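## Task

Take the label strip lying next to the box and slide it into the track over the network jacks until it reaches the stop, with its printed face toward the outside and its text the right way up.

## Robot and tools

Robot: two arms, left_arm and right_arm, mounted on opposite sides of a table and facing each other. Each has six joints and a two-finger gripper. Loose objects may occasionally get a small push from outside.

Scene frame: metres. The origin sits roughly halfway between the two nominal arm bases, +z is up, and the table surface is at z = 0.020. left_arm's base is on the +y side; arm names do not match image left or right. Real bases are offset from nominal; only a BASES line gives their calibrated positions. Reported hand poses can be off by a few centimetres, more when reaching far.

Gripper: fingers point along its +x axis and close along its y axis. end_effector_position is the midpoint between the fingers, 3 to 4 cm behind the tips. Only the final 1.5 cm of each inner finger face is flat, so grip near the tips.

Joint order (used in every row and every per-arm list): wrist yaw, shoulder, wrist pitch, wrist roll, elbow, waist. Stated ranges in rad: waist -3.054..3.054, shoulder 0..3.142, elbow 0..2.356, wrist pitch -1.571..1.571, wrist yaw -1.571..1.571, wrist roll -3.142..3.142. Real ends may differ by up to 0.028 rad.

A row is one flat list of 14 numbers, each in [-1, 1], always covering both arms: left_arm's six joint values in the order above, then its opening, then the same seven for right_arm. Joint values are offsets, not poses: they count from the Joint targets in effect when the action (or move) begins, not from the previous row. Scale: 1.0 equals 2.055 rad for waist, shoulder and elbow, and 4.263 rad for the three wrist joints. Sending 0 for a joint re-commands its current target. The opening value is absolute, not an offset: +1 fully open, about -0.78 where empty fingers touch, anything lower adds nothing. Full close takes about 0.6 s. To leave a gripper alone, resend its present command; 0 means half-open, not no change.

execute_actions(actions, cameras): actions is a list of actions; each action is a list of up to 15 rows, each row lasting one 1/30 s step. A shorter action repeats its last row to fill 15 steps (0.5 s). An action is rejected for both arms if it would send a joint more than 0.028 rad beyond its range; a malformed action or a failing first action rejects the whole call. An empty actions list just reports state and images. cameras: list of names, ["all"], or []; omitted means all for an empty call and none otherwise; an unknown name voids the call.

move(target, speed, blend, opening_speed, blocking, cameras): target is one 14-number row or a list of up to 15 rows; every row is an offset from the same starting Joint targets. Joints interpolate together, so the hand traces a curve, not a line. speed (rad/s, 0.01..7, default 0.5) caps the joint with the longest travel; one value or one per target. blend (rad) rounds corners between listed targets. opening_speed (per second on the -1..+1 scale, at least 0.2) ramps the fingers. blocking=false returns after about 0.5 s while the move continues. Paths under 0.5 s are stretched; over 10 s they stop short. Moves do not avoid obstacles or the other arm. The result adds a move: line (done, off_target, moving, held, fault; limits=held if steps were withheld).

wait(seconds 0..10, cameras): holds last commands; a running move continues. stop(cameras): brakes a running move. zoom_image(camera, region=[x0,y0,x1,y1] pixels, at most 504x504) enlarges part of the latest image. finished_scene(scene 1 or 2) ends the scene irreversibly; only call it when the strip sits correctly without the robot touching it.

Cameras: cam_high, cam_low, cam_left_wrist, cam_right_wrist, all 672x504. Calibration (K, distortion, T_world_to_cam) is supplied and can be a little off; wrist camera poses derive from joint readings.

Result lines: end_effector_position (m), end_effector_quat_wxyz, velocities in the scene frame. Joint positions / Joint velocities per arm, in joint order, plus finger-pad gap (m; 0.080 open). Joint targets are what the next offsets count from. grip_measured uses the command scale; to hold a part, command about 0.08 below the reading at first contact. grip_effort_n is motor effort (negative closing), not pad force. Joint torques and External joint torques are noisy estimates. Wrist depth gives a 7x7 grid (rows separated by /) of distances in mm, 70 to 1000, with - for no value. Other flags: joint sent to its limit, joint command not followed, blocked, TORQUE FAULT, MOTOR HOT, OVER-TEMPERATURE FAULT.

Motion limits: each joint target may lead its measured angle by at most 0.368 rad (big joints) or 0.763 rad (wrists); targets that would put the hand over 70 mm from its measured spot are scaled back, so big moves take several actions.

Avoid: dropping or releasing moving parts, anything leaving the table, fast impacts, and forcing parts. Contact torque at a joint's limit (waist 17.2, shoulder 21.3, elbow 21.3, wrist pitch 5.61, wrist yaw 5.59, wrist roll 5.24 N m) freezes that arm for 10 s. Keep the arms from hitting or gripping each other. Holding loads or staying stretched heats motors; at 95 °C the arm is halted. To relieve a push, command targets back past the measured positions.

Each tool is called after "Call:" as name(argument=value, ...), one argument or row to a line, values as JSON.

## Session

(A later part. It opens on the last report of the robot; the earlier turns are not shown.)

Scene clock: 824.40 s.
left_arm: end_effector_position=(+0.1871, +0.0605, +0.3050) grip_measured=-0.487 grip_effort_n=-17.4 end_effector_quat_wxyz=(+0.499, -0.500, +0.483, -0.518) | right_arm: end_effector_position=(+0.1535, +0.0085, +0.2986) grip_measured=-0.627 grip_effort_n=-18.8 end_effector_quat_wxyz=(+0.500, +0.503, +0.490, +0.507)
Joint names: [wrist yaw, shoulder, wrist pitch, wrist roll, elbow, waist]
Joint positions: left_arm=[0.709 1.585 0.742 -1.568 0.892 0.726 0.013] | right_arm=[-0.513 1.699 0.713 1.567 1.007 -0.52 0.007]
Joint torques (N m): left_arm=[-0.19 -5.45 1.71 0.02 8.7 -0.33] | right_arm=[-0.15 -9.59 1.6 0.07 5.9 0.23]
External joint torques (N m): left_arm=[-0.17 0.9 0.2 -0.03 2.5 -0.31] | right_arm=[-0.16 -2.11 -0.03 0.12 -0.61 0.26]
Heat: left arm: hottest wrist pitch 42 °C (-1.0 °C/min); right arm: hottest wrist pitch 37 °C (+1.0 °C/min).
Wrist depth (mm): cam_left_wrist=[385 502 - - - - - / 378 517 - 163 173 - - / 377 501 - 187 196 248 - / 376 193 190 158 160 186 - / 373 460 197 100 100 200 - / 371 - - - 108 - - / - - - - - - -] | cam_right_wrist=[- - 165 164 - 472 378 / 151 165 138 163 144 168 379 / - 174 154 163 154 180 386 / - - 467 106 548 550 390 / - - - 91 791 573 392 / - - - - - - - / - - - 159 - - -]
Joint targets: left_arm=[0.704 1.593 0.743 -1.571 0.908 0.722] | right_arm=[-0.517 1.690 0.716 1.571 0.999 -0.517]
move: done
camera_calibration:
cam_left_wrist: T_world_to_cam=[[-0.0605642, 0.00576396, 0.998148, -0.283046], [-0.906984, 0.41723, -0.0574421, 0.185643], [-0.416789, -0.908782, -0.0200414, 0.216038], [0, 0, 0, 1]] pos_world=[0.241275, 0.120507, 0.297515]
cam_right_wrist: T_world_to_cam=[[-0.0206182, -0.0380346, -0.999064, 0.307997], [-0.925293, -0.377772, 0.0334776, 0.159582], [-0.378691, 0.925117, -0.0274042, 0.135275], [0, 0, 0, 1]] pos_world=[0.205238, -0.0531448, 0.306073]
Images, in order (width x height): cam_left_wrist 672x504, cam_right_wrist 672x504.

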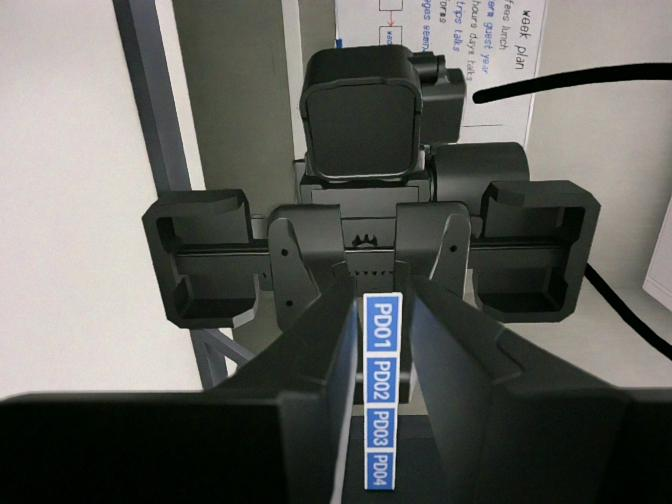

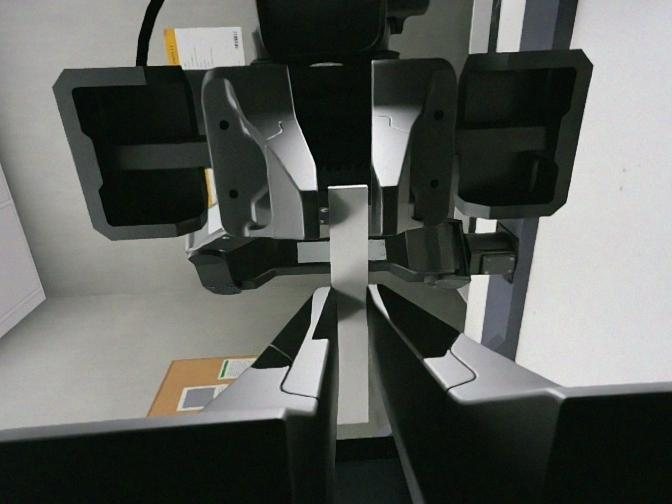

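Call:
move(
  target=[0, 0, 0, 0, 0, 0, -0.63, 0, 0, 0, 0, 0, 0, -0.63],
  speed=0.03,
  opening_speed=0.2,
  cameras=["cam_left_wrist", "cam_right_wrist"],
)

Call:
zoom_image(
  camera="cam_left_wrist",
  region=[300, 260, 470, 387],
)

Call:
zoom_image(
  camera="cam_right_wrist",
  region=[260, 170, 440, 305],
)

Scene clock: 832.10 s.
left_arm: end_effector_position=(+0.1871, +0.0605, +0.3049) grip_measured=-0.615 grip_effort_n=-64.9 end_effector_quat_wxyz=(+0.499, -0.500, +0.483, -0.518) | right_arm: end_effector_position=(+0.1535, +0.0085, +0.2987) grip_measured=-0.627 grip_effort_n=-18.8 end_effector_quat_wxyz=(+0.500, +0.503, +0.490, +0.507)
Joint names: [wrist yaw, shoulder, wrist pitch, wrist roll, elbow, waist]
Joint positions: left_arm=[0.709 1.585 0.742 -1.568 0.892 0.726 0.007] | right_arm=[-0.513 1.699 0.714 1.567 1.007 -0.52 0.007]
Joint torques (N m): left_arm=[-0.17 -5.46 1.73 0.01 8.75 -0.29] | right_arm=[-0.15 -9.62 1.57 0.06 5.82 0.24]
External joint torques (N m): left_arm=[-0.15 0.93 0.21 -0.04 2.51 -0.29] | right_arm=[-0.16 -1.98 -0.1 0.12 -0.81 0.26]
Heat: left arm: hottest wrist pitch 43 °C (+1.0 °C/min); right arm: hottest wrist pitch 37 °C (+1.0 °C/min).
Wrist depth (mm): cam_left_wrist=[385 501 - - - - - / 381 522 - 164 172 - - / 379 498 - 188 196 250 - / 375 193 190 159 162 186 - / 374 460 198 - 95 - - / 371 - - - 97 - - / - - - - - - -] | cam_right_wrist=[- - 165 162 - 469 374 / 151 165 138 161 144 168 367 / - 173 152 107 155 180 384 / - - 472 106 539 547 391 / - - - 91 788 576 393 / - - - - - - - / - - - 159 - - -]
Joint targets: left_arm=[0.704 1.593 0.743 -1.571 0.908 0.722] | right_arm=[-0.517 1.690 0.716 1.571 0.999 -0.517]
move: done
camera_calibration:
cam_left_wrist: T_world_to_cam=[[-0.0602836, 0.00541603, 0.998167, -0.283078], [-0.907002, 0.417245, -0.0570417, 0.185527], [-0.416789, -0.908778, -0.0202407, 0.216097], [0, 0, 0, 1]] pos_world=[0.241275, 0.120507, 0.297515]
cam_right_wrist: T_world_to_cam=[[-0.0204189, -0.0377351, -0.999079, 0.308076], [-0.925296, -0.377791, 0.0331801, 0.159669], [-0.378695, 0.925122, -0.0272021, 0.135216], [0, 0, 0, 1]] pos_world=[0.205238, -0.0531448, 0.306172]
Images, in order (width x height): cam_left_wrist 672x504, cam_right_wrist 672x504.

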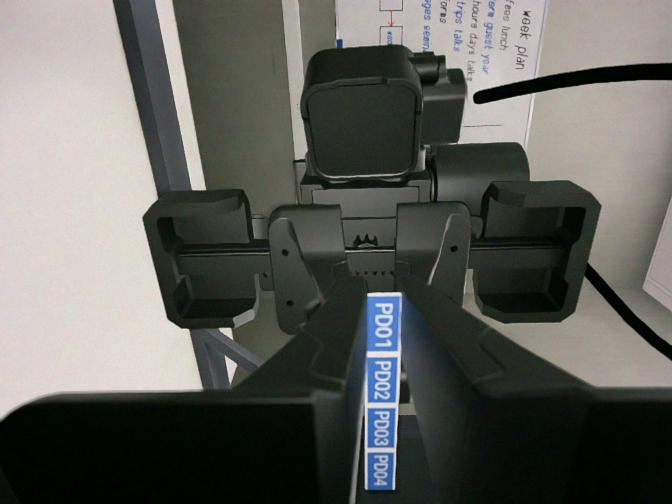

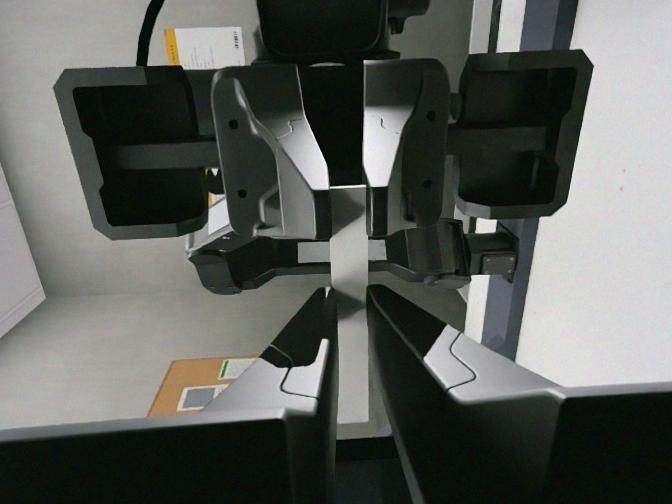

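Scaled by 2.965.

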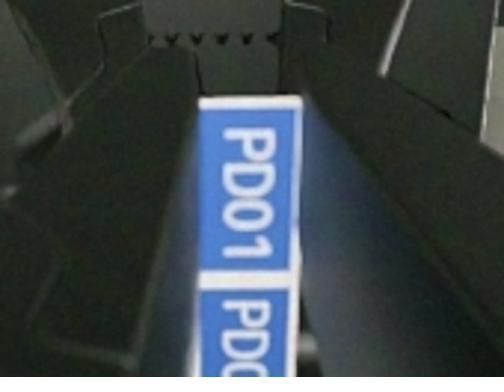

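Scaled by 2.800.

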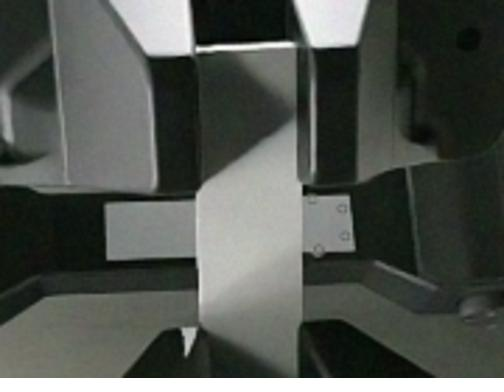

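Call:
move(
  target=[0, 0, 0, 0, 0, 0, -0.64, 0, 0, 0, 0, 0, 0, -0.15],
  speed=0.03,
  opening_speed=0.25,
  cameras=["cam_left_wrist", "cam_right_wrist"],
)

Scene clock: 860.47 s.
left_arm: end_effector_position=(+0.1871, +0.0605, +0.3049) grip_measured=-0.624 grip_effort_n=-75.1 end_effector_quat_wxyz=(+0.499, -0.500, +0.483, -0.518) | right_arm: end_effector_position=(+0.1535, +0.0085, +0.2987) grip_measured=-0.154 grip_effort_n=15.1 end_effector_quat_wxyz=(+0.500, +0.503, +0.490, +0.507)
Joint names: [wrist yaw, shoulder, wrist pitch, wrist roll, elbow, waist]
Joint positions: left_arm=[0.709 1.585 0.742 -1.568 0.892 0.726 0.007] | right_arm=[-0.513 1.699 0.714 1.567 1.007 -0.52 0.028]
Joint torques (N m): left_arm=[-0.17 -5.5 1.73 0.01 8.69 -0.29] | right_arm=[-0.15 -9.68 1.57 0.06 5.82 0.33]
External joint torques (N m): left_arm=[-0.16 0.88 0.21 -0.04 2.46 -0.28] | right_arm=[-0.16 -2.17 -0.06 0.11 -0.73 0.29]
Heat: left arm: hottest wrist pitch 44 °C (+2.0 °C/min); right arm: hottest wrist pitch 37 °C (+1.0 °C/min).
Wrist depth (mm): cam_left_wrist=[383 501 - - - - - / 381 519 - 164 173 - - / 380 498 - 187 195 250 - / 375 193 185 183 157 182 - / 373 464 196 - 95 - - / 368 - - - 97 - - / - - - - - - -] | cam_right_wrist=[- - 165 162 - 472 376 / 151 164 138 160 145 168 367 / - 173 154 107 156 179 387 / - - 468 106 532 552 393 / - - 91 114 96 545 391 / - - - - 79 - - / - - - 159 147 - -]
Joint targets: left_arm=[0.705 1.593 0.743 -1.571 0.908 0.722] | right_arm=[-0.517 1.690 0.716 1.571 0.999 -0.517]
move: done
camera_calibration:
cam_left_wrist: T_world_to_cam=[[-0.0602836, 0.00541603, 0.998167, -0.283078], [-0.907002, 0.417245, -0.0570417, 0.185527], [-0.416789, -0.908778, -0.0202407, 0.216097], [0, 0, 0, 1]] pos_world=[0.241275, 0.120507, 0.297515]
cam_right_wrist: T_world_to_cam=[[-0.0204189, -0.0377351, -0.999079, 0.308076], [-0.925296, -0.377791, 0.0331801, 0.159669], [-0.378695, 0.925122, -0.0272021, 0.135216], [0, 0, 0, 1]] pos_world=[0.205238, -0.0531448, 0.306172]
Images, in order (width x height): cam_left_wrist 672x504, cam_right_wrist 672x504.

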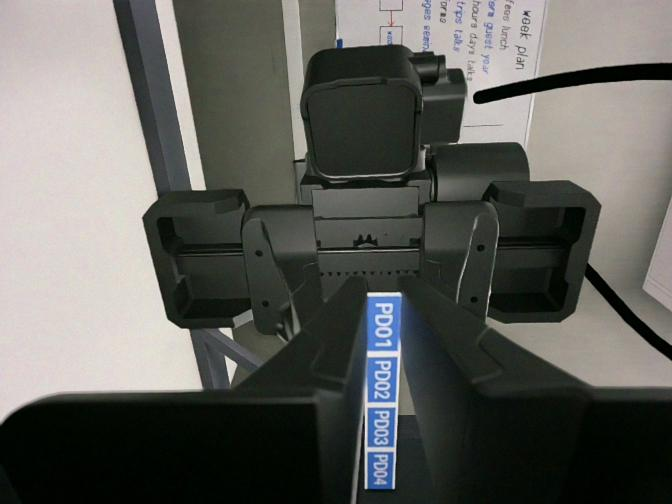

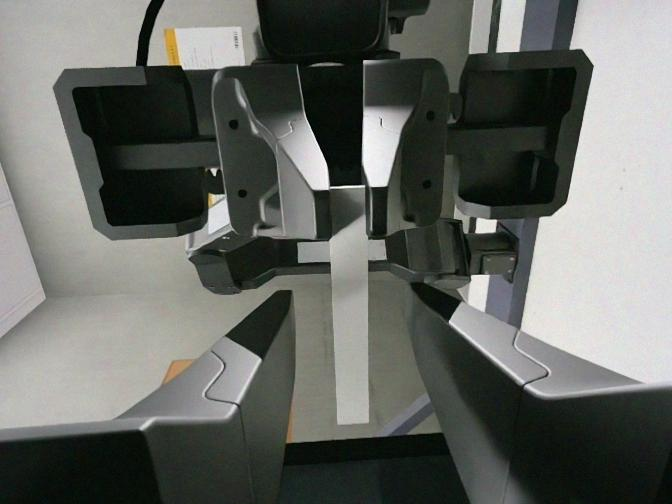

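Call:
move(
  target=[0, 0, 0, 0, 0, 0, -0.64, -0.04246, -0.15085, -0.00258, 0, -0.1455, -0.08808, -0.15],
  speed=0.25,
  cameras=["cam_left_wrist", "cam_right_wrist"],
)

Scene clock: 869.87 s.
left_arm: end_effector_position=(+0.1871, +0.0605, +0.3049) grip_measured=-0.624 grip_effort_n=-75.1 end_effector_quat_wxyz=(+0.499, -0.500, +0.483, -0.518) | right_arm: end_effector_position=(+0.1513, -0.0880, +0.2997) grip_measured=-0.153 grip_effort_n=15.1 end_effector_quat_wxyz=(+0.500, +0.500, +0.490, +0.510)
Joint names: [wrist yaw, shoulder, wrist pitch, wrist roll, elbow, waist]
Joint positions: left_arm=[0.709 1.585 0.742 -1.568 0.892 0.726 0.007] | right_arm=[-0.693 1.388 0.706 1.567 0.709 -0.695 0.028]
Joint torques (N m): left_arm=[-0.19 -5.5 1.73 0 8.71 -0.31] | right_arm=[-0.17 -7.02 1.26 0.06 5.92 -0.33]
External joint torques (N m): left_arm=[-0.18 0.77 0.25 -0.05 2.55 -0.29] | right_arm=[-0.18 -1.84 -0.34 0.12 -0.68 -0.32]
Heat: left arm: hottest wrist pitch 44 °C (+2.0 °C/min); right arm: hottest wrist pitch 37 °C (+0.0 °C/min).
Wrist depth (mm): cam_left_wrist=[382 500 - - - - - / 380 519 - 267 340 - - / 378 534 276 270 259 - - / 379 525 606 615 606 - - / 374 522 722 - 94 - - / 371 - - - 96 - - / - - - - - - -] | cam_right_wrist=[- - - 248 - 530 388 / - - 252 225 259 531 390 / - - 484 232 771 571 391 / - - - - 723 583 399 / - - 101 243 96 253 238 / - - - 190 80 - - / - - - 288 88 - -]
Joint targets: left_arm=[0.705 1.593 0.743 -1.571 0.908 0.722] | right_arm=[-0.698 1.380 0.705 1.571 0.700 -0.698]
move: done
camera_calibration:
cam_left_wrist: T_world_to_cam=[[-0.0602836, 0.00541603, 0.998167, -0.283078], [-0.907002, 0.417245, -0.0570417, 0.185527], [-0.416789, -0.908778, -0.0202407, 0.216097], [0, 0, 0, 1]] pos_world=[0.241275, 0.120507, 0.297515]
cam_right_wrist: T_world_to_cam=[[-0.0140357, -0.0365284, -0.999234, 0.304519], [-0.923337, -0.383042, 0.0269723, 0.122253], [-0.383734, 0.923008, -0.0283518, 0.224603], [0, 0, 0, 1]] pos_world=[0.203342, -0.149359, 0.307356]
Images, in order (width x height): cam_left_wrist 672x504, cam_right_wrist 672x504.

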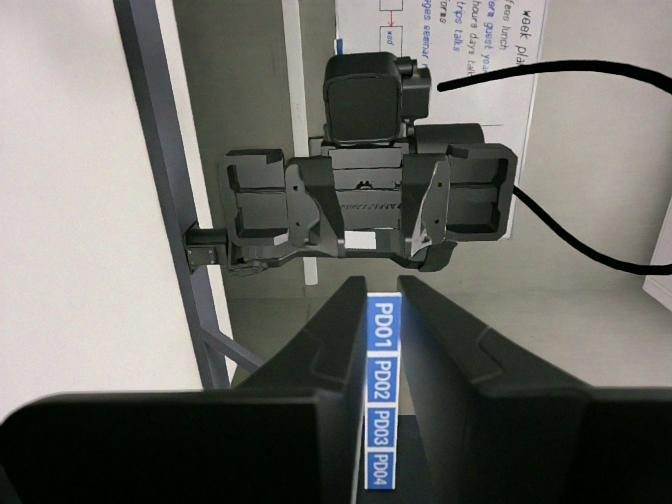

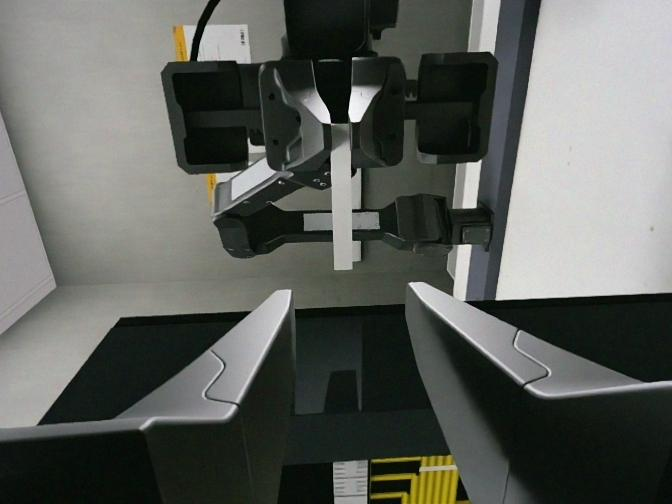

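Call:
move(
  target=[
    [0.05552, -0.13932, -0.01095, 0, -0.12, 0.11538, -0.64, 0, 0, 0, 0, 0, 0, -0.15],
    [0.02416, -0.22384, -0.02559, 0, -0.17411, 0.05032, -0.64, 0, 0, 0, 0, 0, 0, -0.15],
  ],
  speed=0.25,
  blend=0.04,
  cameras=["cam_left_wrist", "cam_high", "cam_low"],
)

Call:
zoom_image(
  camera="cam_high",
  region=[240, 150, 350, 290],
)

Call:
zoom_image(
  camera="cam_left_wrist",
  region=[260, 240, 500, 504],
)

Scene clock: 915.67 s.
left_arm: end_effector_position=(+0.1370, +0.1537, +0.3066) grip_measured=-0.624 grip_effort_n=-75.1 end_effector_quat_wxyz=(+0.500, -0.498, +0.482, -0.519) | right_arm: end_effector_position=(+0.1513, -0.0881, +0.2997) grip_measured=-0.153 grip_effort_n=15.1 end_effector_quat_wxyz=(+0.500, +0.500, +0.490, +0.510)
Joint names: [wrist yaw, shoulder, wrist pitch, wrist roll, elbow, waist]
Joint positions: left_arm=[0.813 1.144 0.633 -1.568 0.561 0.83 0.007] | right_arm=[-0.693 1.388 0.706 1.568 0.708 -0.695 0.028]
Joint torques (N m): left_arm=[-0.18 -4.72 1.66 0 5.54 -0.29] | right_arm=[-0.17 -7.03 1.28 0.06 5.85 -0.33]
External joint torques (N m): left_arm=[-0.17 -1.38 0.2 -0.05 -0.84 -0.27] | right_arm=[-0.17 -1.89 -0.31 0.11 -0.69 -0.35]
Heat: left arm: hottest wrist pitch 44 °C (+0.0 °C/min); right arm: hottest wrist pitch 38 °C (+1.0 °C/min).
Wrist depth (mm): cam_left_wrist=[398 564 - 329 - - - / 394 556 350 335 340 - - / 388 546 678 686 697 - - / 369 480 704 - - 255 - / 205 203 210 - 94 189 193 / - 189 - - 97 - 189 / - - - - - - -] | cam_right_wrist=[- - - - - 534 390 / - - - 354 - 566 394 / - - 365 343 645 575 396 / - - - 733 728 577 398 / - - 91 243 96 254 238 / - - - 190 80 - - / - - - 290 88 - -]
Joint targets: left_arm=[0.807 1.133 0.634 -1.571 0.550 0.826] | right_arm=[-0.698 1.380 0.705 1.571 0.700 -0.698]
move: done
camera_calibration:
cam_left_wrist: T_world_to_cam=[[-0.0649904, 0.00303592, 0.997881, -0.287202], [-0.90691, 0.416983, -0.0603342, 0.102341], [-0.416282, -0.908909, -0.0243466, 0.281114], [0, 0, 0, 1]] pos_world=[0.191171, 0.213704, 0.299612]
Images, in order (width x height): cam_high 672x504, cam_low 672x504, cam_left_wrist 672x504.

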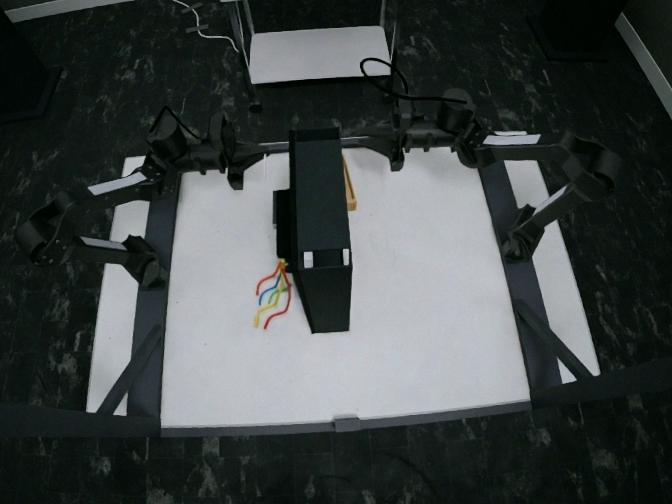

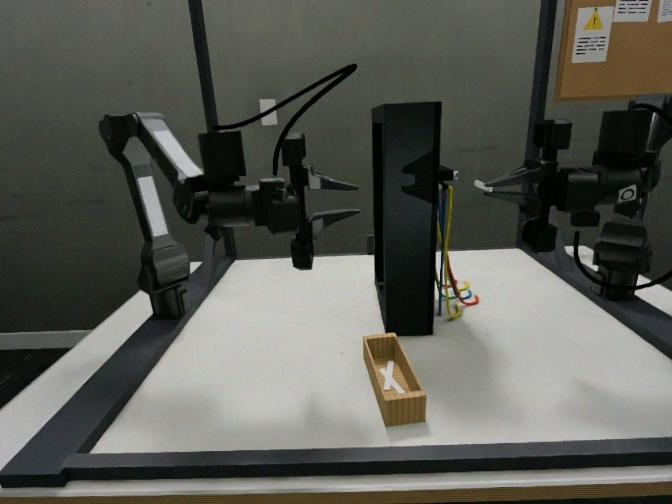

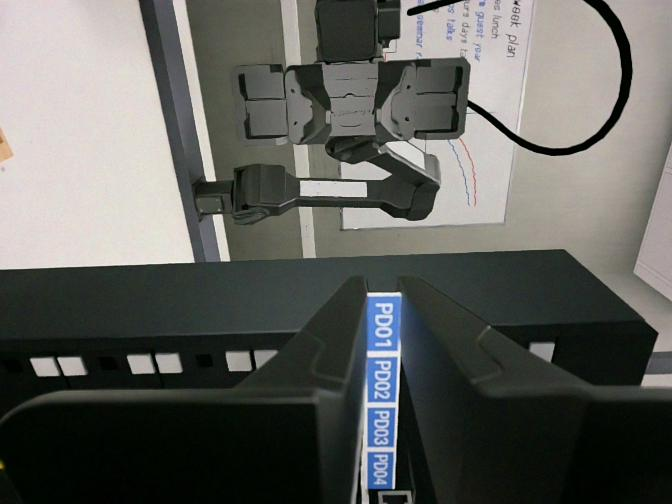

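Scaled by 3.600.

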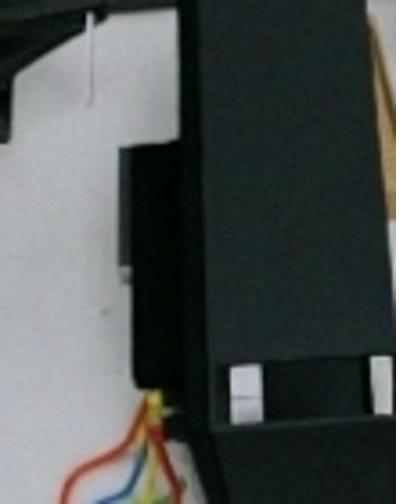

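Scaled by 1.909.

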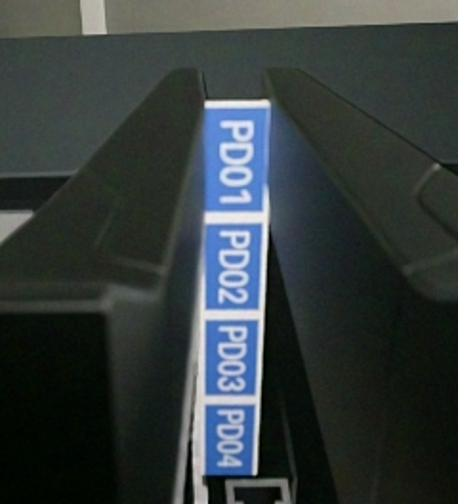

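Call:
move(
  target=[
    [0.01393, -0.03883, -0.00959, 0, -0.01888, 0.0291, -0.64, 0, 0, 0, 0, 0, 0, -0.15],
    [-0.12618, -0.22934, -0.07044, 0, -0.08321, -0.26151, -0.64, 0, 0, 0, 0, 0, 0, -0.15],
  ],
  speed=0.25,
  blend=0.03,
  cameras=["cam_left_wrist", "cam_high"],
)

Call:
zoom_image(
  camera="cam_left_wrist",
  region=[240, 60, 500, 290],
)

Call:
zoom_image(
  camera="cam_high",
  region=[240, 160, 310, 260],
)

Scene clock: 972.97 s.
left_arm: end_effector_position=(+0.0165, +0.1749, +0.3081) grip_measured=-0.624 grip_effort_n=-75.1 end_effector_quat_wxyz=(+0.491, -0.508, +0.483, -0.518) | right_arm: end_effector_position=(+0.1513, -0.0881, +0.2997) grip_measured=-0.153 grip_effort_n=15.1 end_effector_quat_wxyz=(+0.500, +0.500, +0.490, +0.510)
Joint names: [wrist yaw, shoulder, wrist pitch, wrist roll, elbow, waist]
Joint positions: left_arm=[0.275 0.669 0.333 -1.568 0.39 0.293 0.007] | right_arm=[-0.693 1.388 0.706 1.568 0.708 -0.695 0.028]
Joint torques (N m): left_arm=[-0.2 -1.63 1.85 0.01 5.97 -0.3] | right_arm=[-0.16 -7.07 1.26 0.05 5.81 -0.36]
External joint torques (N m): left_arm=[-0.19 -0.65 0.25 -0.04 -0.8 -0.3] | right_arm=[-0.16 -1.93 -0.33 0.11 -0.74 -0.4]
Heat: left arm: hottest wrist pitch 42 °C (-3.0 °C/min); right arm: hottest wrist pitch 38 °C (+0.0 °C/min).
Wrist depth (mm): cam_left_wrist=[388 511 - 151 151 153 150 / 159 159 159 160 159 159 159 / 175 172 171 166 168 172 174 / 183 183 188 162 182 186 188 / 203 202 199 - 94 202 785 / - 214 - - 96 - - / - - - - - - -] | cam_right_wrist=[- - - - - 539 387 / - - - - - 567 390 / - - - - - 569 395 / - - 502 429 649 586 401 / - - 91 243 96 254 238 / - - - 190 80 - - / - - - 290 88 - -]
Joint targets: left_arm=[0.269 0.662 0.334 -1.571 0.379 0.288] | right_arm=[-0.698 1.380 0.705 1.571 0.700 -0.698]
move: done
camera_calibration:
cam_left_wrist: T_world_to_cam=[[-0.0433949, 0.0207241, 0.998843, -0.300288], [-0.908148, 0.415879, -0.0480834, -0.0192733], [-0.416394, -0.909184, 0.000773515, 0.242613], [0, 0, 0, 1]] pos_world=[0.0704888, 0.234819, 0.298826]
Images, in order (width x height): cam_high 672x504, cam_left_wrist 672x504.

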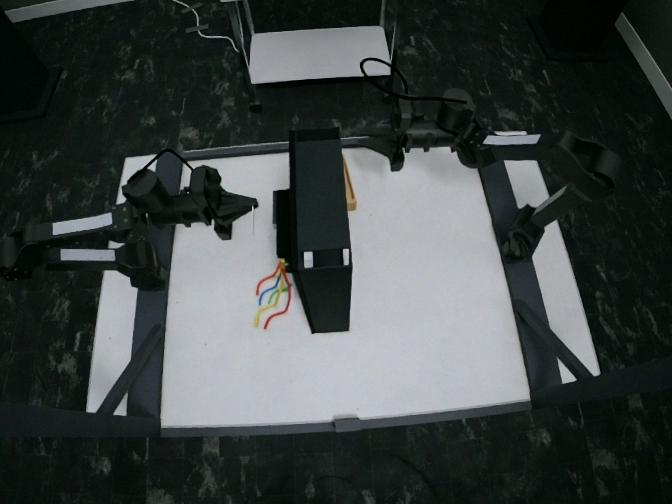

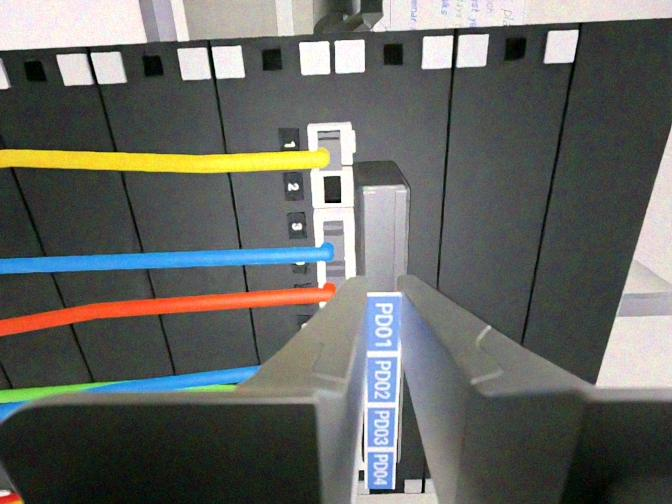

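Scaled by 1.938.

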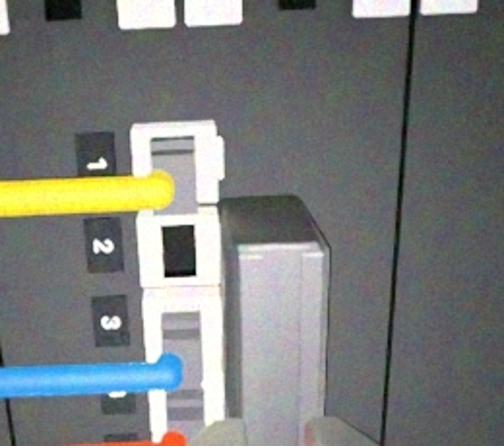

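Scaled by 5.040.

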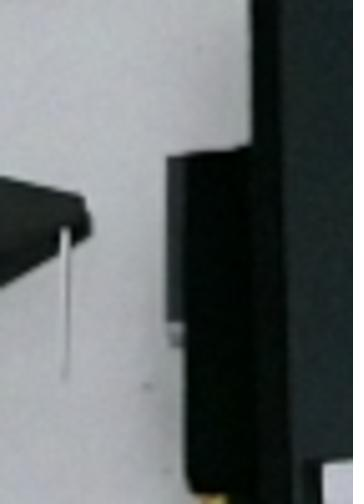

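Call:
zoom_image(
  camera="cam_left_wrist",
  region=[340, 140, 430, 230],
)

Call:
zoom_image(
  camera="cam_left_wrist",
  region=[340, 420, 440, 504],
)

Scaled by 5.600.

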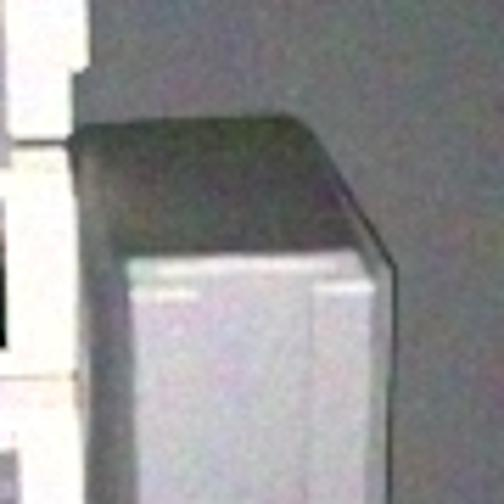

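Scaled by 5.040.

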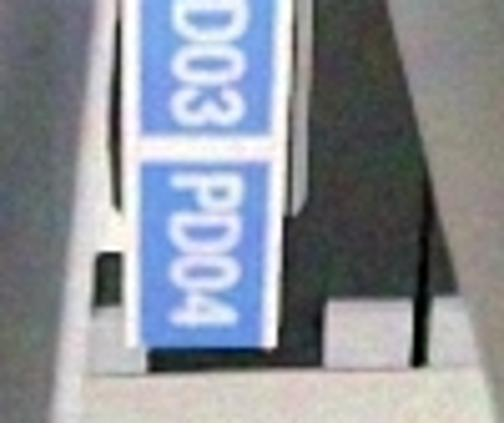

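Call:
zoom_image(
  camera="cam_left_wrist",
  region=[420, 20, 480, 80],
)

Call:
zoom_image(
  camera="cam_left_wrist",
  region=[400, 250, 460, 310],
)

Call:
zoom_image(
  camera="cam_left_wrist",
  region=[340, 180, 430, 290],
)

Scaled by 8.400.

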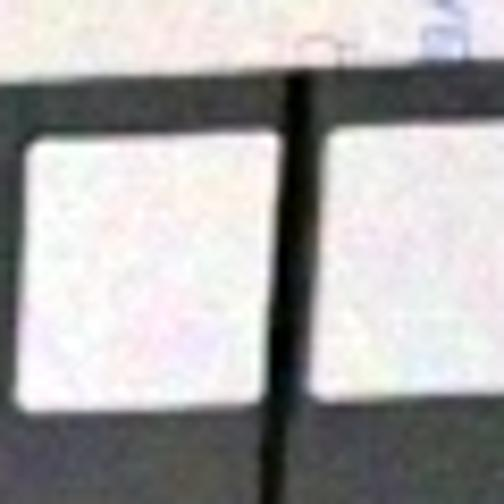

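Scaled by 8.400.

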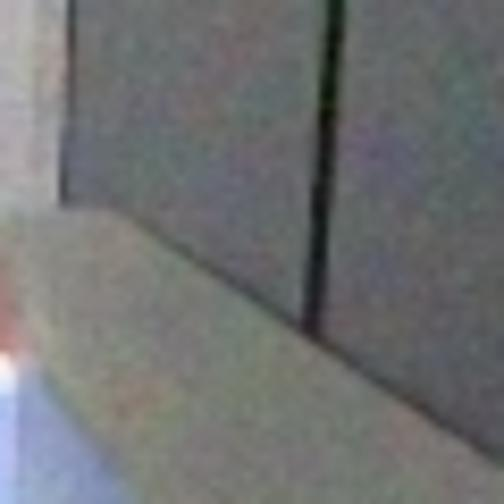

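Scaled by 4.582.

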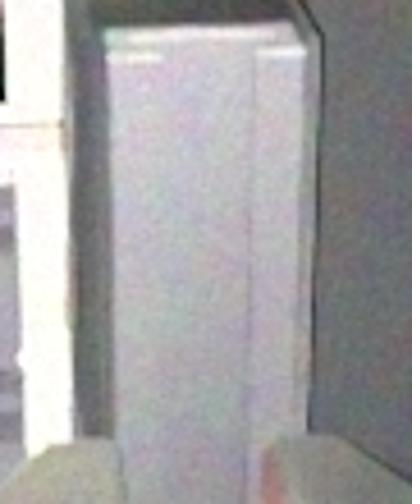

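Call:
move(
  target=[-0.09275, -0.01119, -0.00697, 0, 0.01752, -0.1927, -0.64, 0, 0, 0, 0, 0, 0, -0.15],
  speed=0.25,
  cameras=["cam_left_wrist"],
)

Call:
zoom_image(
  camera="cam_left_wrist",
  region=[320, 0, 460, 105],
)

Call:
zoom_image(
  camera="cam_left_wrist",
  region=[320, 170, 460, 275],
)

Call:
zoom_image(
  camera="cam_left_wrist",
  region=[320, 270, 460, 504],
)

Scene clock: 1110.27 s.
left_arm: end_effector_position=(-0.0353, +0.1746, +0.3109) grip_measured=-0.624 grip_effort_n=-75.1 end_effector_quat_wxyz=(+0.485, -0.514, +0.488, -0.513) | right_arm: end_effector_position=(+0.1513, -0.0881, +0.2997) grip_measured=-0.153 grip_effort_n=14.7 end_effector_quat_wxyz=(+0.500, +0.500, +0.490, +0.510)
Joint names: [wrist yaw, shoulder, wrist pitch, wrist roll, elbow, waist]
Joint positions: left_arm=[-0.12 0.646 0.303 -1.568 0.396 -0.104 0.007] | right_arm=[-0.693 1.388 0.706 1.568 0.708 -0.695 0.028]
Joint torques (N m): left_arm=[-0.19 -1.49 1.84 0 9.75 -0.36] | right_arm=[-0.16 -7.01 1.28 0.05 5.76 -0.31]
External joint torques (N m): left_arm=[-0.2 -0.63 0.27 -0.05 3.03 -0.33] | right_arm=[-0.17 -1.88 -0.31 0.1 -0.79 -0.34]
Motor temperatures (°C): left_arm=[25 22 47 24 36 22] | right_arm=[24 32 38 26 29 23]
Heat: left arm: hottest wrist pitch 47 °C (+0.0 °C/min); right arm: hottest wrist pitch 38 °C (+0.0 °C/min).
Wrist depth (mm): cam_left_wrist=[150 149 149 119 146 148 148 / 157 157 157 133 159 158 159 / 174 171 171 141 169 171 173 / 183 182 185 150 182 185 188 / 198 199 166 - 95 202 - / - 213 - - 96 - - / - - - - - - -] | cam_right_wrist=[- - - - - 537 389 / - - - - - 564 392 / - - - 785 - 573 393 / - - - 574 683 577 398 / - - 91 243 96 254 238 / - - - 190 80 - - / - - - 288 88 - -]
Joint targets: left_arm=[-0.126 0.639 0.304 -1.571 0.416 -0.108] | right_arm=[-0.698 1.380 0.705 1.571 0.700 -0.698]
move: done
camera_calibration:
cam_left_wrist: T_world_to_cam=[[-0.0222383, 0.0220129, 0.99951, -0.304938], [-0.908208, 0.417484, -0.0294015, -0.0720052], [-0.417927, -0.908417, 0.0107081, 0.217464], [0, 0, 0, 1]] pos_world=[0.0187068, 0.234321, 0.300343]
Images, in order (width x height): cam_left_wrist 672x504.

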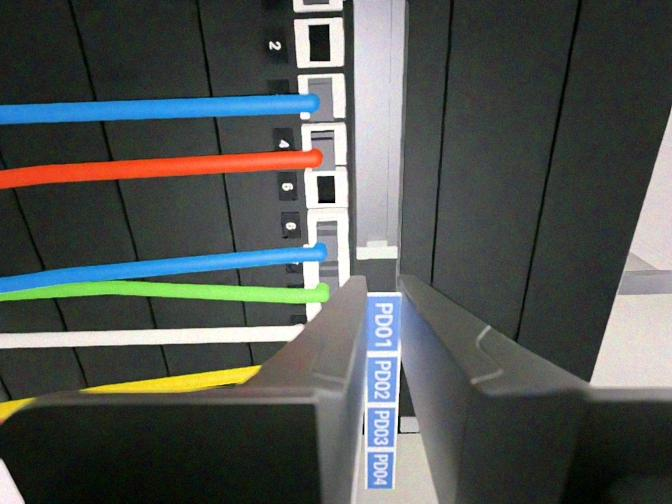

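Scaled by 3.600.

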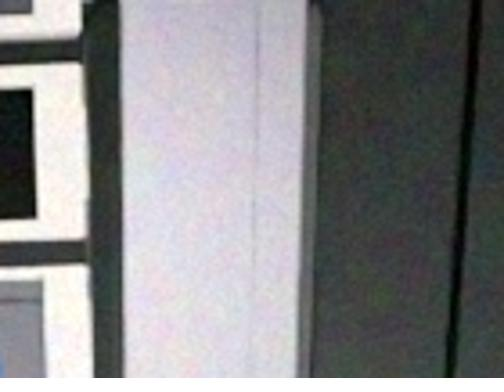

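Scaled by 3.600.

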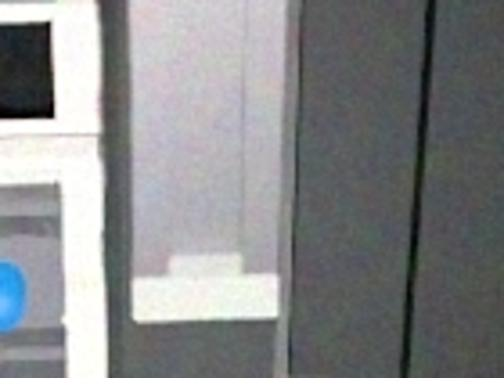

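Scaled by 2.154.

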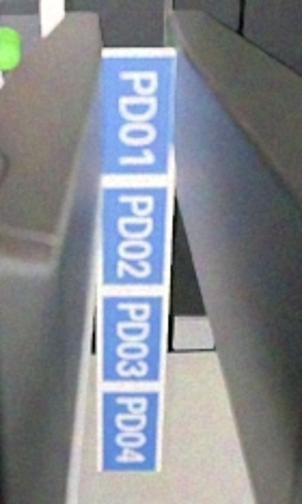

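Call:
wait(
  seconds=0.1,
  cameras=["cam_high"],
)

Call:
zoom_image(
  camera="cam_high",
  region=[244, 184, 294, 268],
)

Call:
zoom_image(
  camera="cam_high",
  region=[264, 184, 294, 236],
)

Scene clock: 1193.37 s.
left_arm: end_effector_position=(-0.0352, +0.1746, +0.3109) grip_measured=-0.624 grip_effort_n=-75.1 end_effector_quat_wxyz=(+0.485, -0.514, +0.488, -0.513) | right_arm: end_effector_position=(+0.1513, -0.0881, +0.2997) grip_measured=-0.153 grip_effort_n=15.1 end_effector_quat_wxyz=(+0.500, +0.500, +0.490, +0.510)
Joint names: [wrist yaw, shoulder, wrist pitch, wrist roll, elbow, waist]
Joint positions: left_arm=[-0.121 0.646 0.303 -1.568 0.396 -0.104 0.007] | right_arm=[-0.693 1.388 0.706 1.568 0.708 -0.695 0.028]
Joint torques (N m): left_arm=[-0.2 -1.45 1.85 0 9.75 -0.35] | right_arm=[-0.15 -6.98 1.27 0.07 5.82 -0.34]
External joint torques (N m): left_arm=[-0.21 -0.57 0.27 -0.05 3 -0.35] | right_arm=[-0.15 -1.81 -0.33 0.12 -0.75 -0.39]
Motor temperatures (°C): left_arm=[25 22 43 24 41 22] | right_arm=[24 32 38 26 29 23]
Heat: left arm: hottest wrist pitch 43 °C (-1.0 °C/min); right arm: hottest wrist pitch 38 °C (+0.0 °C/min).
Wrist depth (mm): cam_left_wrist=[150 148 148 139 146 149 149 / 157 157 157 133 159 159 159 / 174 171 171 141 169 170 173 / 182 182 185 150 182 186 188 / 198 198 165 - 95 201 - / - 213 - - 96 - - / - - - - - - -] | cam_right_wrist=[- - - - - 538 386 / - - - - - 561 392 / - - - 799 - 577 392 / - - - 572 679 580 398 / - - 91 243 96 254 239 / - - - 191 80 - - / - - - 291 88 - -]
Joint targets: left_arm=[-0.126 0.639 0.304 -1.571 0.415 -0.108] | right_arm=[-0.698 1.380 0.705 1.571 0.700 -0.698]
Tool commands: left_gripper/opening=-0.64 right_gripper/opening=-0.15
wait: 0.10 s; at rest from the start
Images, in order (width x height): cam_high 672x504.

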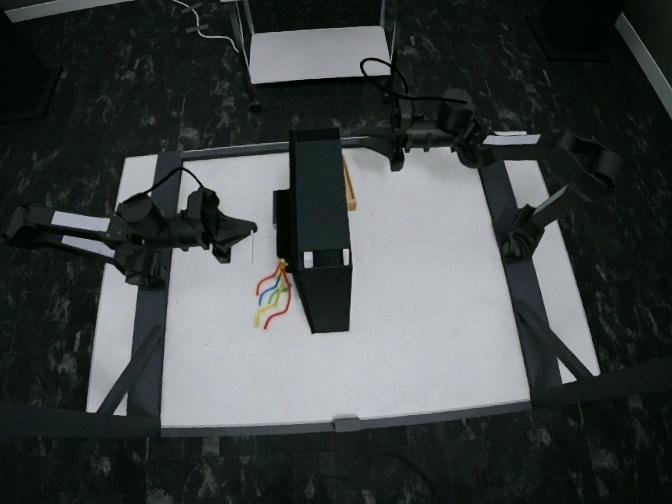

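Scaled by 6.000.

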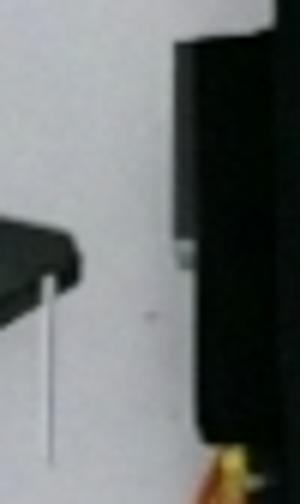

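Scaled by 9.692.

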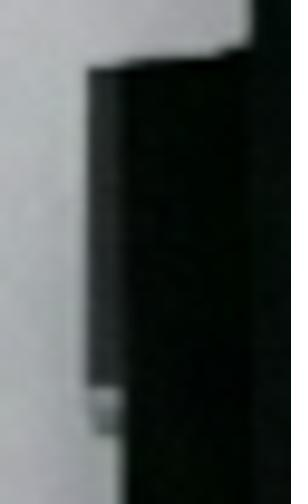

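Call:
zoom_image(
  camera="cam_high",
  region=[244, 226, 264, 266],
)

Call:
zoom_image(
  camera="cam_high",
  region=[266, 188, 286, 228],
)

Scaled by 12.600.

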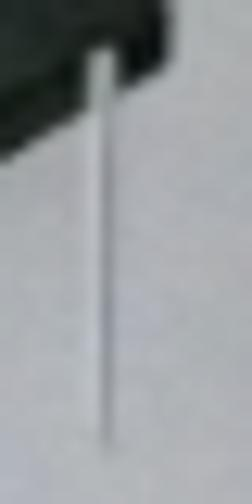

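Scaled by 12.600.

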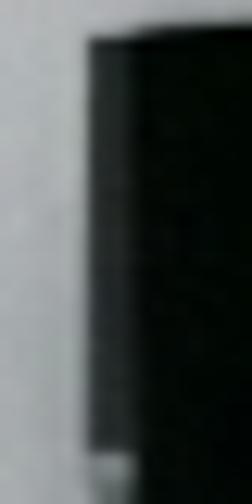

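Call:
wait(
  seconds=0.1,
  cameras=["cam_left_wrist"],
)

Call:
zoom_image(
  camera="cam_left_wrist",
  region=[350, 280, 420, 385],
)

Call:
zoom_image(
  camera="cam_left_wrist",
  region=[350, 390, 420, 495],
)

Scene clock: 1253.67 s.
left_arm: end_effector_position=(-0.0352, +0.1746, +0.3109) grip_measured=-0.624 grip_effort_n=-75.1 end_effector_quat_wxyz=(+0.485, -0.514, +0.488, -0.513) | right_arm: end_effector_position=(+0.1513, -0.0881, +0.2997) grip_measured=-0.153 grip_effort_n=14.7 end_effector_quat_wxyz=(+0.500, +0.500, +0.490, +0.510)
Joint names: [wrist yaw, shoulder, wrist pitch, wrist roll, elbow, waist]
Joint positions: left_arm=[-0.121 0.646 0.303 -1.568 0.396 -0.104 0.007] | right_arm=[-0.693 1.388 0.706 1.568 0.708 -0.695 0.028]
Joint torques (N m): left_arm=[-0.19 -1.48 1.85 0 9.71 -0.27] | right_arm=[-0.17 -7.07 1.27 0.07 5.78 -0.34]
External joint torques (N m): left_arm=[-0.2 -0.58 0.26 -0.05 2.93 -0.27] | right_arm=[-0.18 -1.91 -0.33 0.12 -0.8 -0.35]
Heat: left arm: hottest wrist pitch 43 °C (+0.0 °C/min); right arm: hottest wrist pitch 38 °C (+0.0 °C/min).
Wrist depth (mm): cam_left_wrist=[151 148 149 119 146 148 148 / 157 157 157 133 159 159 159 / 174 171 171 141 169 170 173 / 182 182 185 150 182 185 188 / 199 199 165 - 95 201 - / - 213 - - 96 - - / - - - - - - -] | cam_right_wrist=[- - - - - 540 388 / - - - - - 560 391 / - - - 795 - 565 396 / - - - 580 678 583 396 / - - 91 243 96 255 238 / - - - 191 80 - - / - - - 289 88 - -]
Joint targets: left_arm=[-0.126 0.639 0.304 -1.571 0.415 -0.108] | right_arm=[-0.698 1.380 0.705 1.571 0.700 -0.698]
Tool commands: left_gripper/opening=-0.64 right_gripper/opening=-0.15
wait: 0.10 s; at rest from the start
camera_calibration:
cam_left_wrist: T_world_to_cam=[[-0.0222451, 0.0220013, 0.99951, -0.304935], [-0.908395, 0.417078, -0.029398, -0.0719076], [-0.417521, -0.908604, 0.0107079, 0.217499], [0, 0, 0, 1]] pos_world=[0.0187068, 0.234321, 0.300343]
Images, in order (width x height): cam_left_wrist 672x504.

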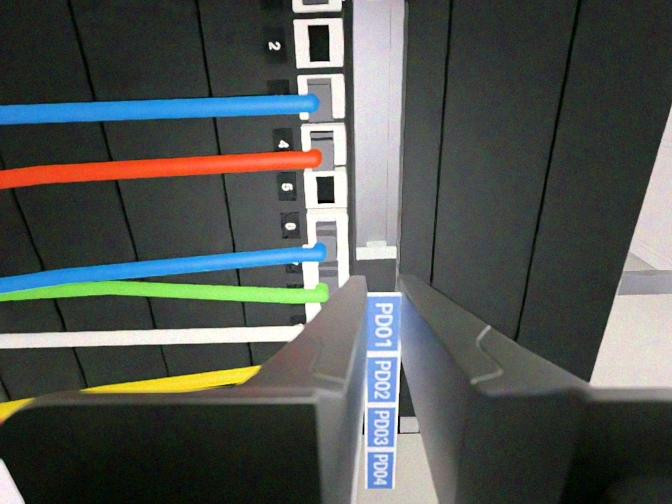

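Scaled by 4.800.

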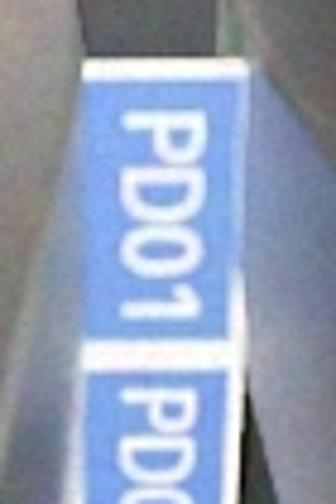

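Scaled by 4.800.

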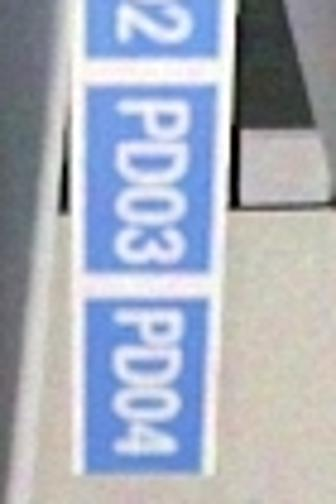

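Call:
move(
  target=[
    [0.1403, 0.01341, 0.00248, -0.00094, 0.00365, 0.29077, -0.64, 0, 0, 0, 0, 0, 0, -0.15],
    [0.20971, 0.18018, 0.0584, -0.00094, 0.05442, 0.43477, -0.64, 0, 0, 0, 0, 0, 0, -0.15],
    [0.19592, 0.20837, 0.06622, -0.00094, 0.06638, 0.40615, -0.64, 0, 0, 0, 0, 0, 0, -0.15],
  ],
  speed=[0.3, 0.3, 0.1],
  blend=[0.05, 0, 0],
  cameras=["cam_left_wrist", "cam_high"],
)

Call:
zoom_image(
  camera="cam_high",
  region=[254, 156, 294, 236],
)

Call:
zoom_image(
  camera="cam_high",
  region=[260, 160, 284, 200],
)

Call:
zoom_image(
  camera="cam_left_wrist",
  region=[330, 440, 440, 504],
)

Scene clock: 1359.97 s.
left_arm: end_effector_position=(+0.1117, +0.1505, +0.3111) grip_measured=-0.624 grip_effort_n=-75.1 end_effector_quat_wxyz=(+0.497, -0.501, +0.482, -0.519) | right_arm: end_effector_position=(+0.1512, -0.0881, +0.2997) grip_measured=-0.153 grip_effort_n=15.1 end_effector_quat_wxyz=(+0.500, +0.500, +0.490, +0.510)
Joint names: [wrist yaw, shoulder, wrist pitch, wrist roll, elbow, waist]
Joint positions: left_arm=[0.715 1.062 0.582 -1.572 0.533 0.731 0.007] | right_arm=[-0.694 1.388 0.706 1.568 0.708 -0.695 0.028]
Joint torques (N m): left_arm=[-0.21 -2.16 1.96 0.02 9.33 -0.34] | right_arm=[-0.15 -7.03 1.28 0.06 5.81 -0.32]
External joint torques (N m): left_arm=[-0.19 0.67 0.5 -0.03 2.94 -0.33] | right_arm=[-0.16 -1.98 -0.28 0.11 -0.66 -0.34]
Heat: left arm: hottest elbow 44 °C (+1.0 °C/min); right arm: hottest wrist pitch 39 °C (+1.0 °C/min).
Wrist depth (mm): cam_left_wrist=[405 569 - 325 321 - - / 403 574 789 447 373 - - / 395 562 665 - - - - / 223 217 212 208 201 198 - / 178 176 172 - 94 172 172 / - 185 - - 96 - - / - - - - - - -] | cam_right_wrist=[- - - - - 536 389 / - - - 363 - 560 393 / - - 372 357 767 575 395 / - - - 716 728 583 396 / - - 91 243 96 254 240 / - - - 190 80 - - / - - - 289 88 - -]
Joint targets: left_arm=[0.709 1.067 0.586 -1.575 0.552 0.727] | right_arm=[-0.698 1.380 0.705 1.571 0.700 -0.698]
move: done
camera_calibration:
cam_left_wrist: T_world_to_cam=[[-0.0595128, 0.00902878, 0.998187, -0.294893], [-0.906949, 0.41725, -0.0578472, 0.0801991], [-0.417016, -0.908747, -0.016643, 0.265432], [0, 0, 0, 1]] pos_world=[0.165876, 0.21041, 0.303415]
Images, in order (width x height): cam_high 672x504, cam_left_wrist 672x504.

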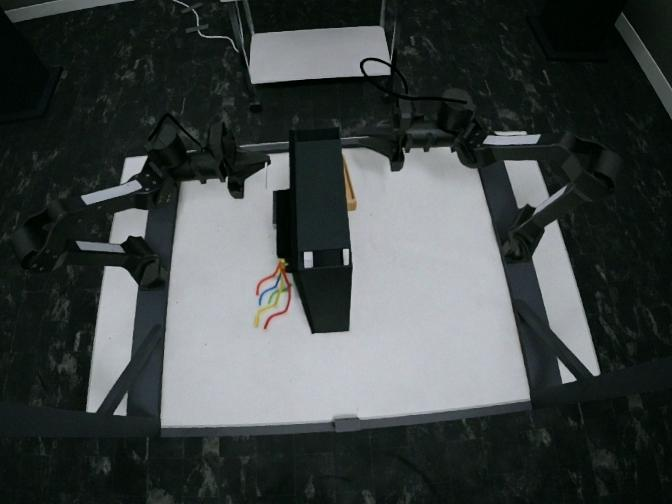

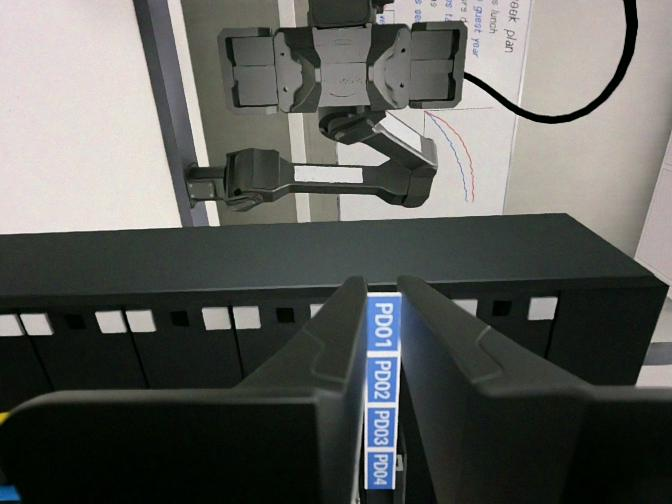

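Scaled by 6.300.

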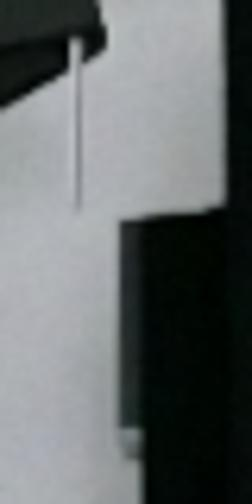

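Scaled by 12.600.

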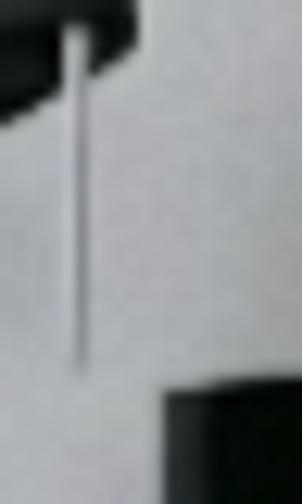

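Scaled by 4.582.

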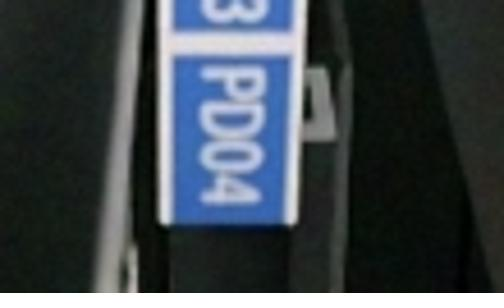

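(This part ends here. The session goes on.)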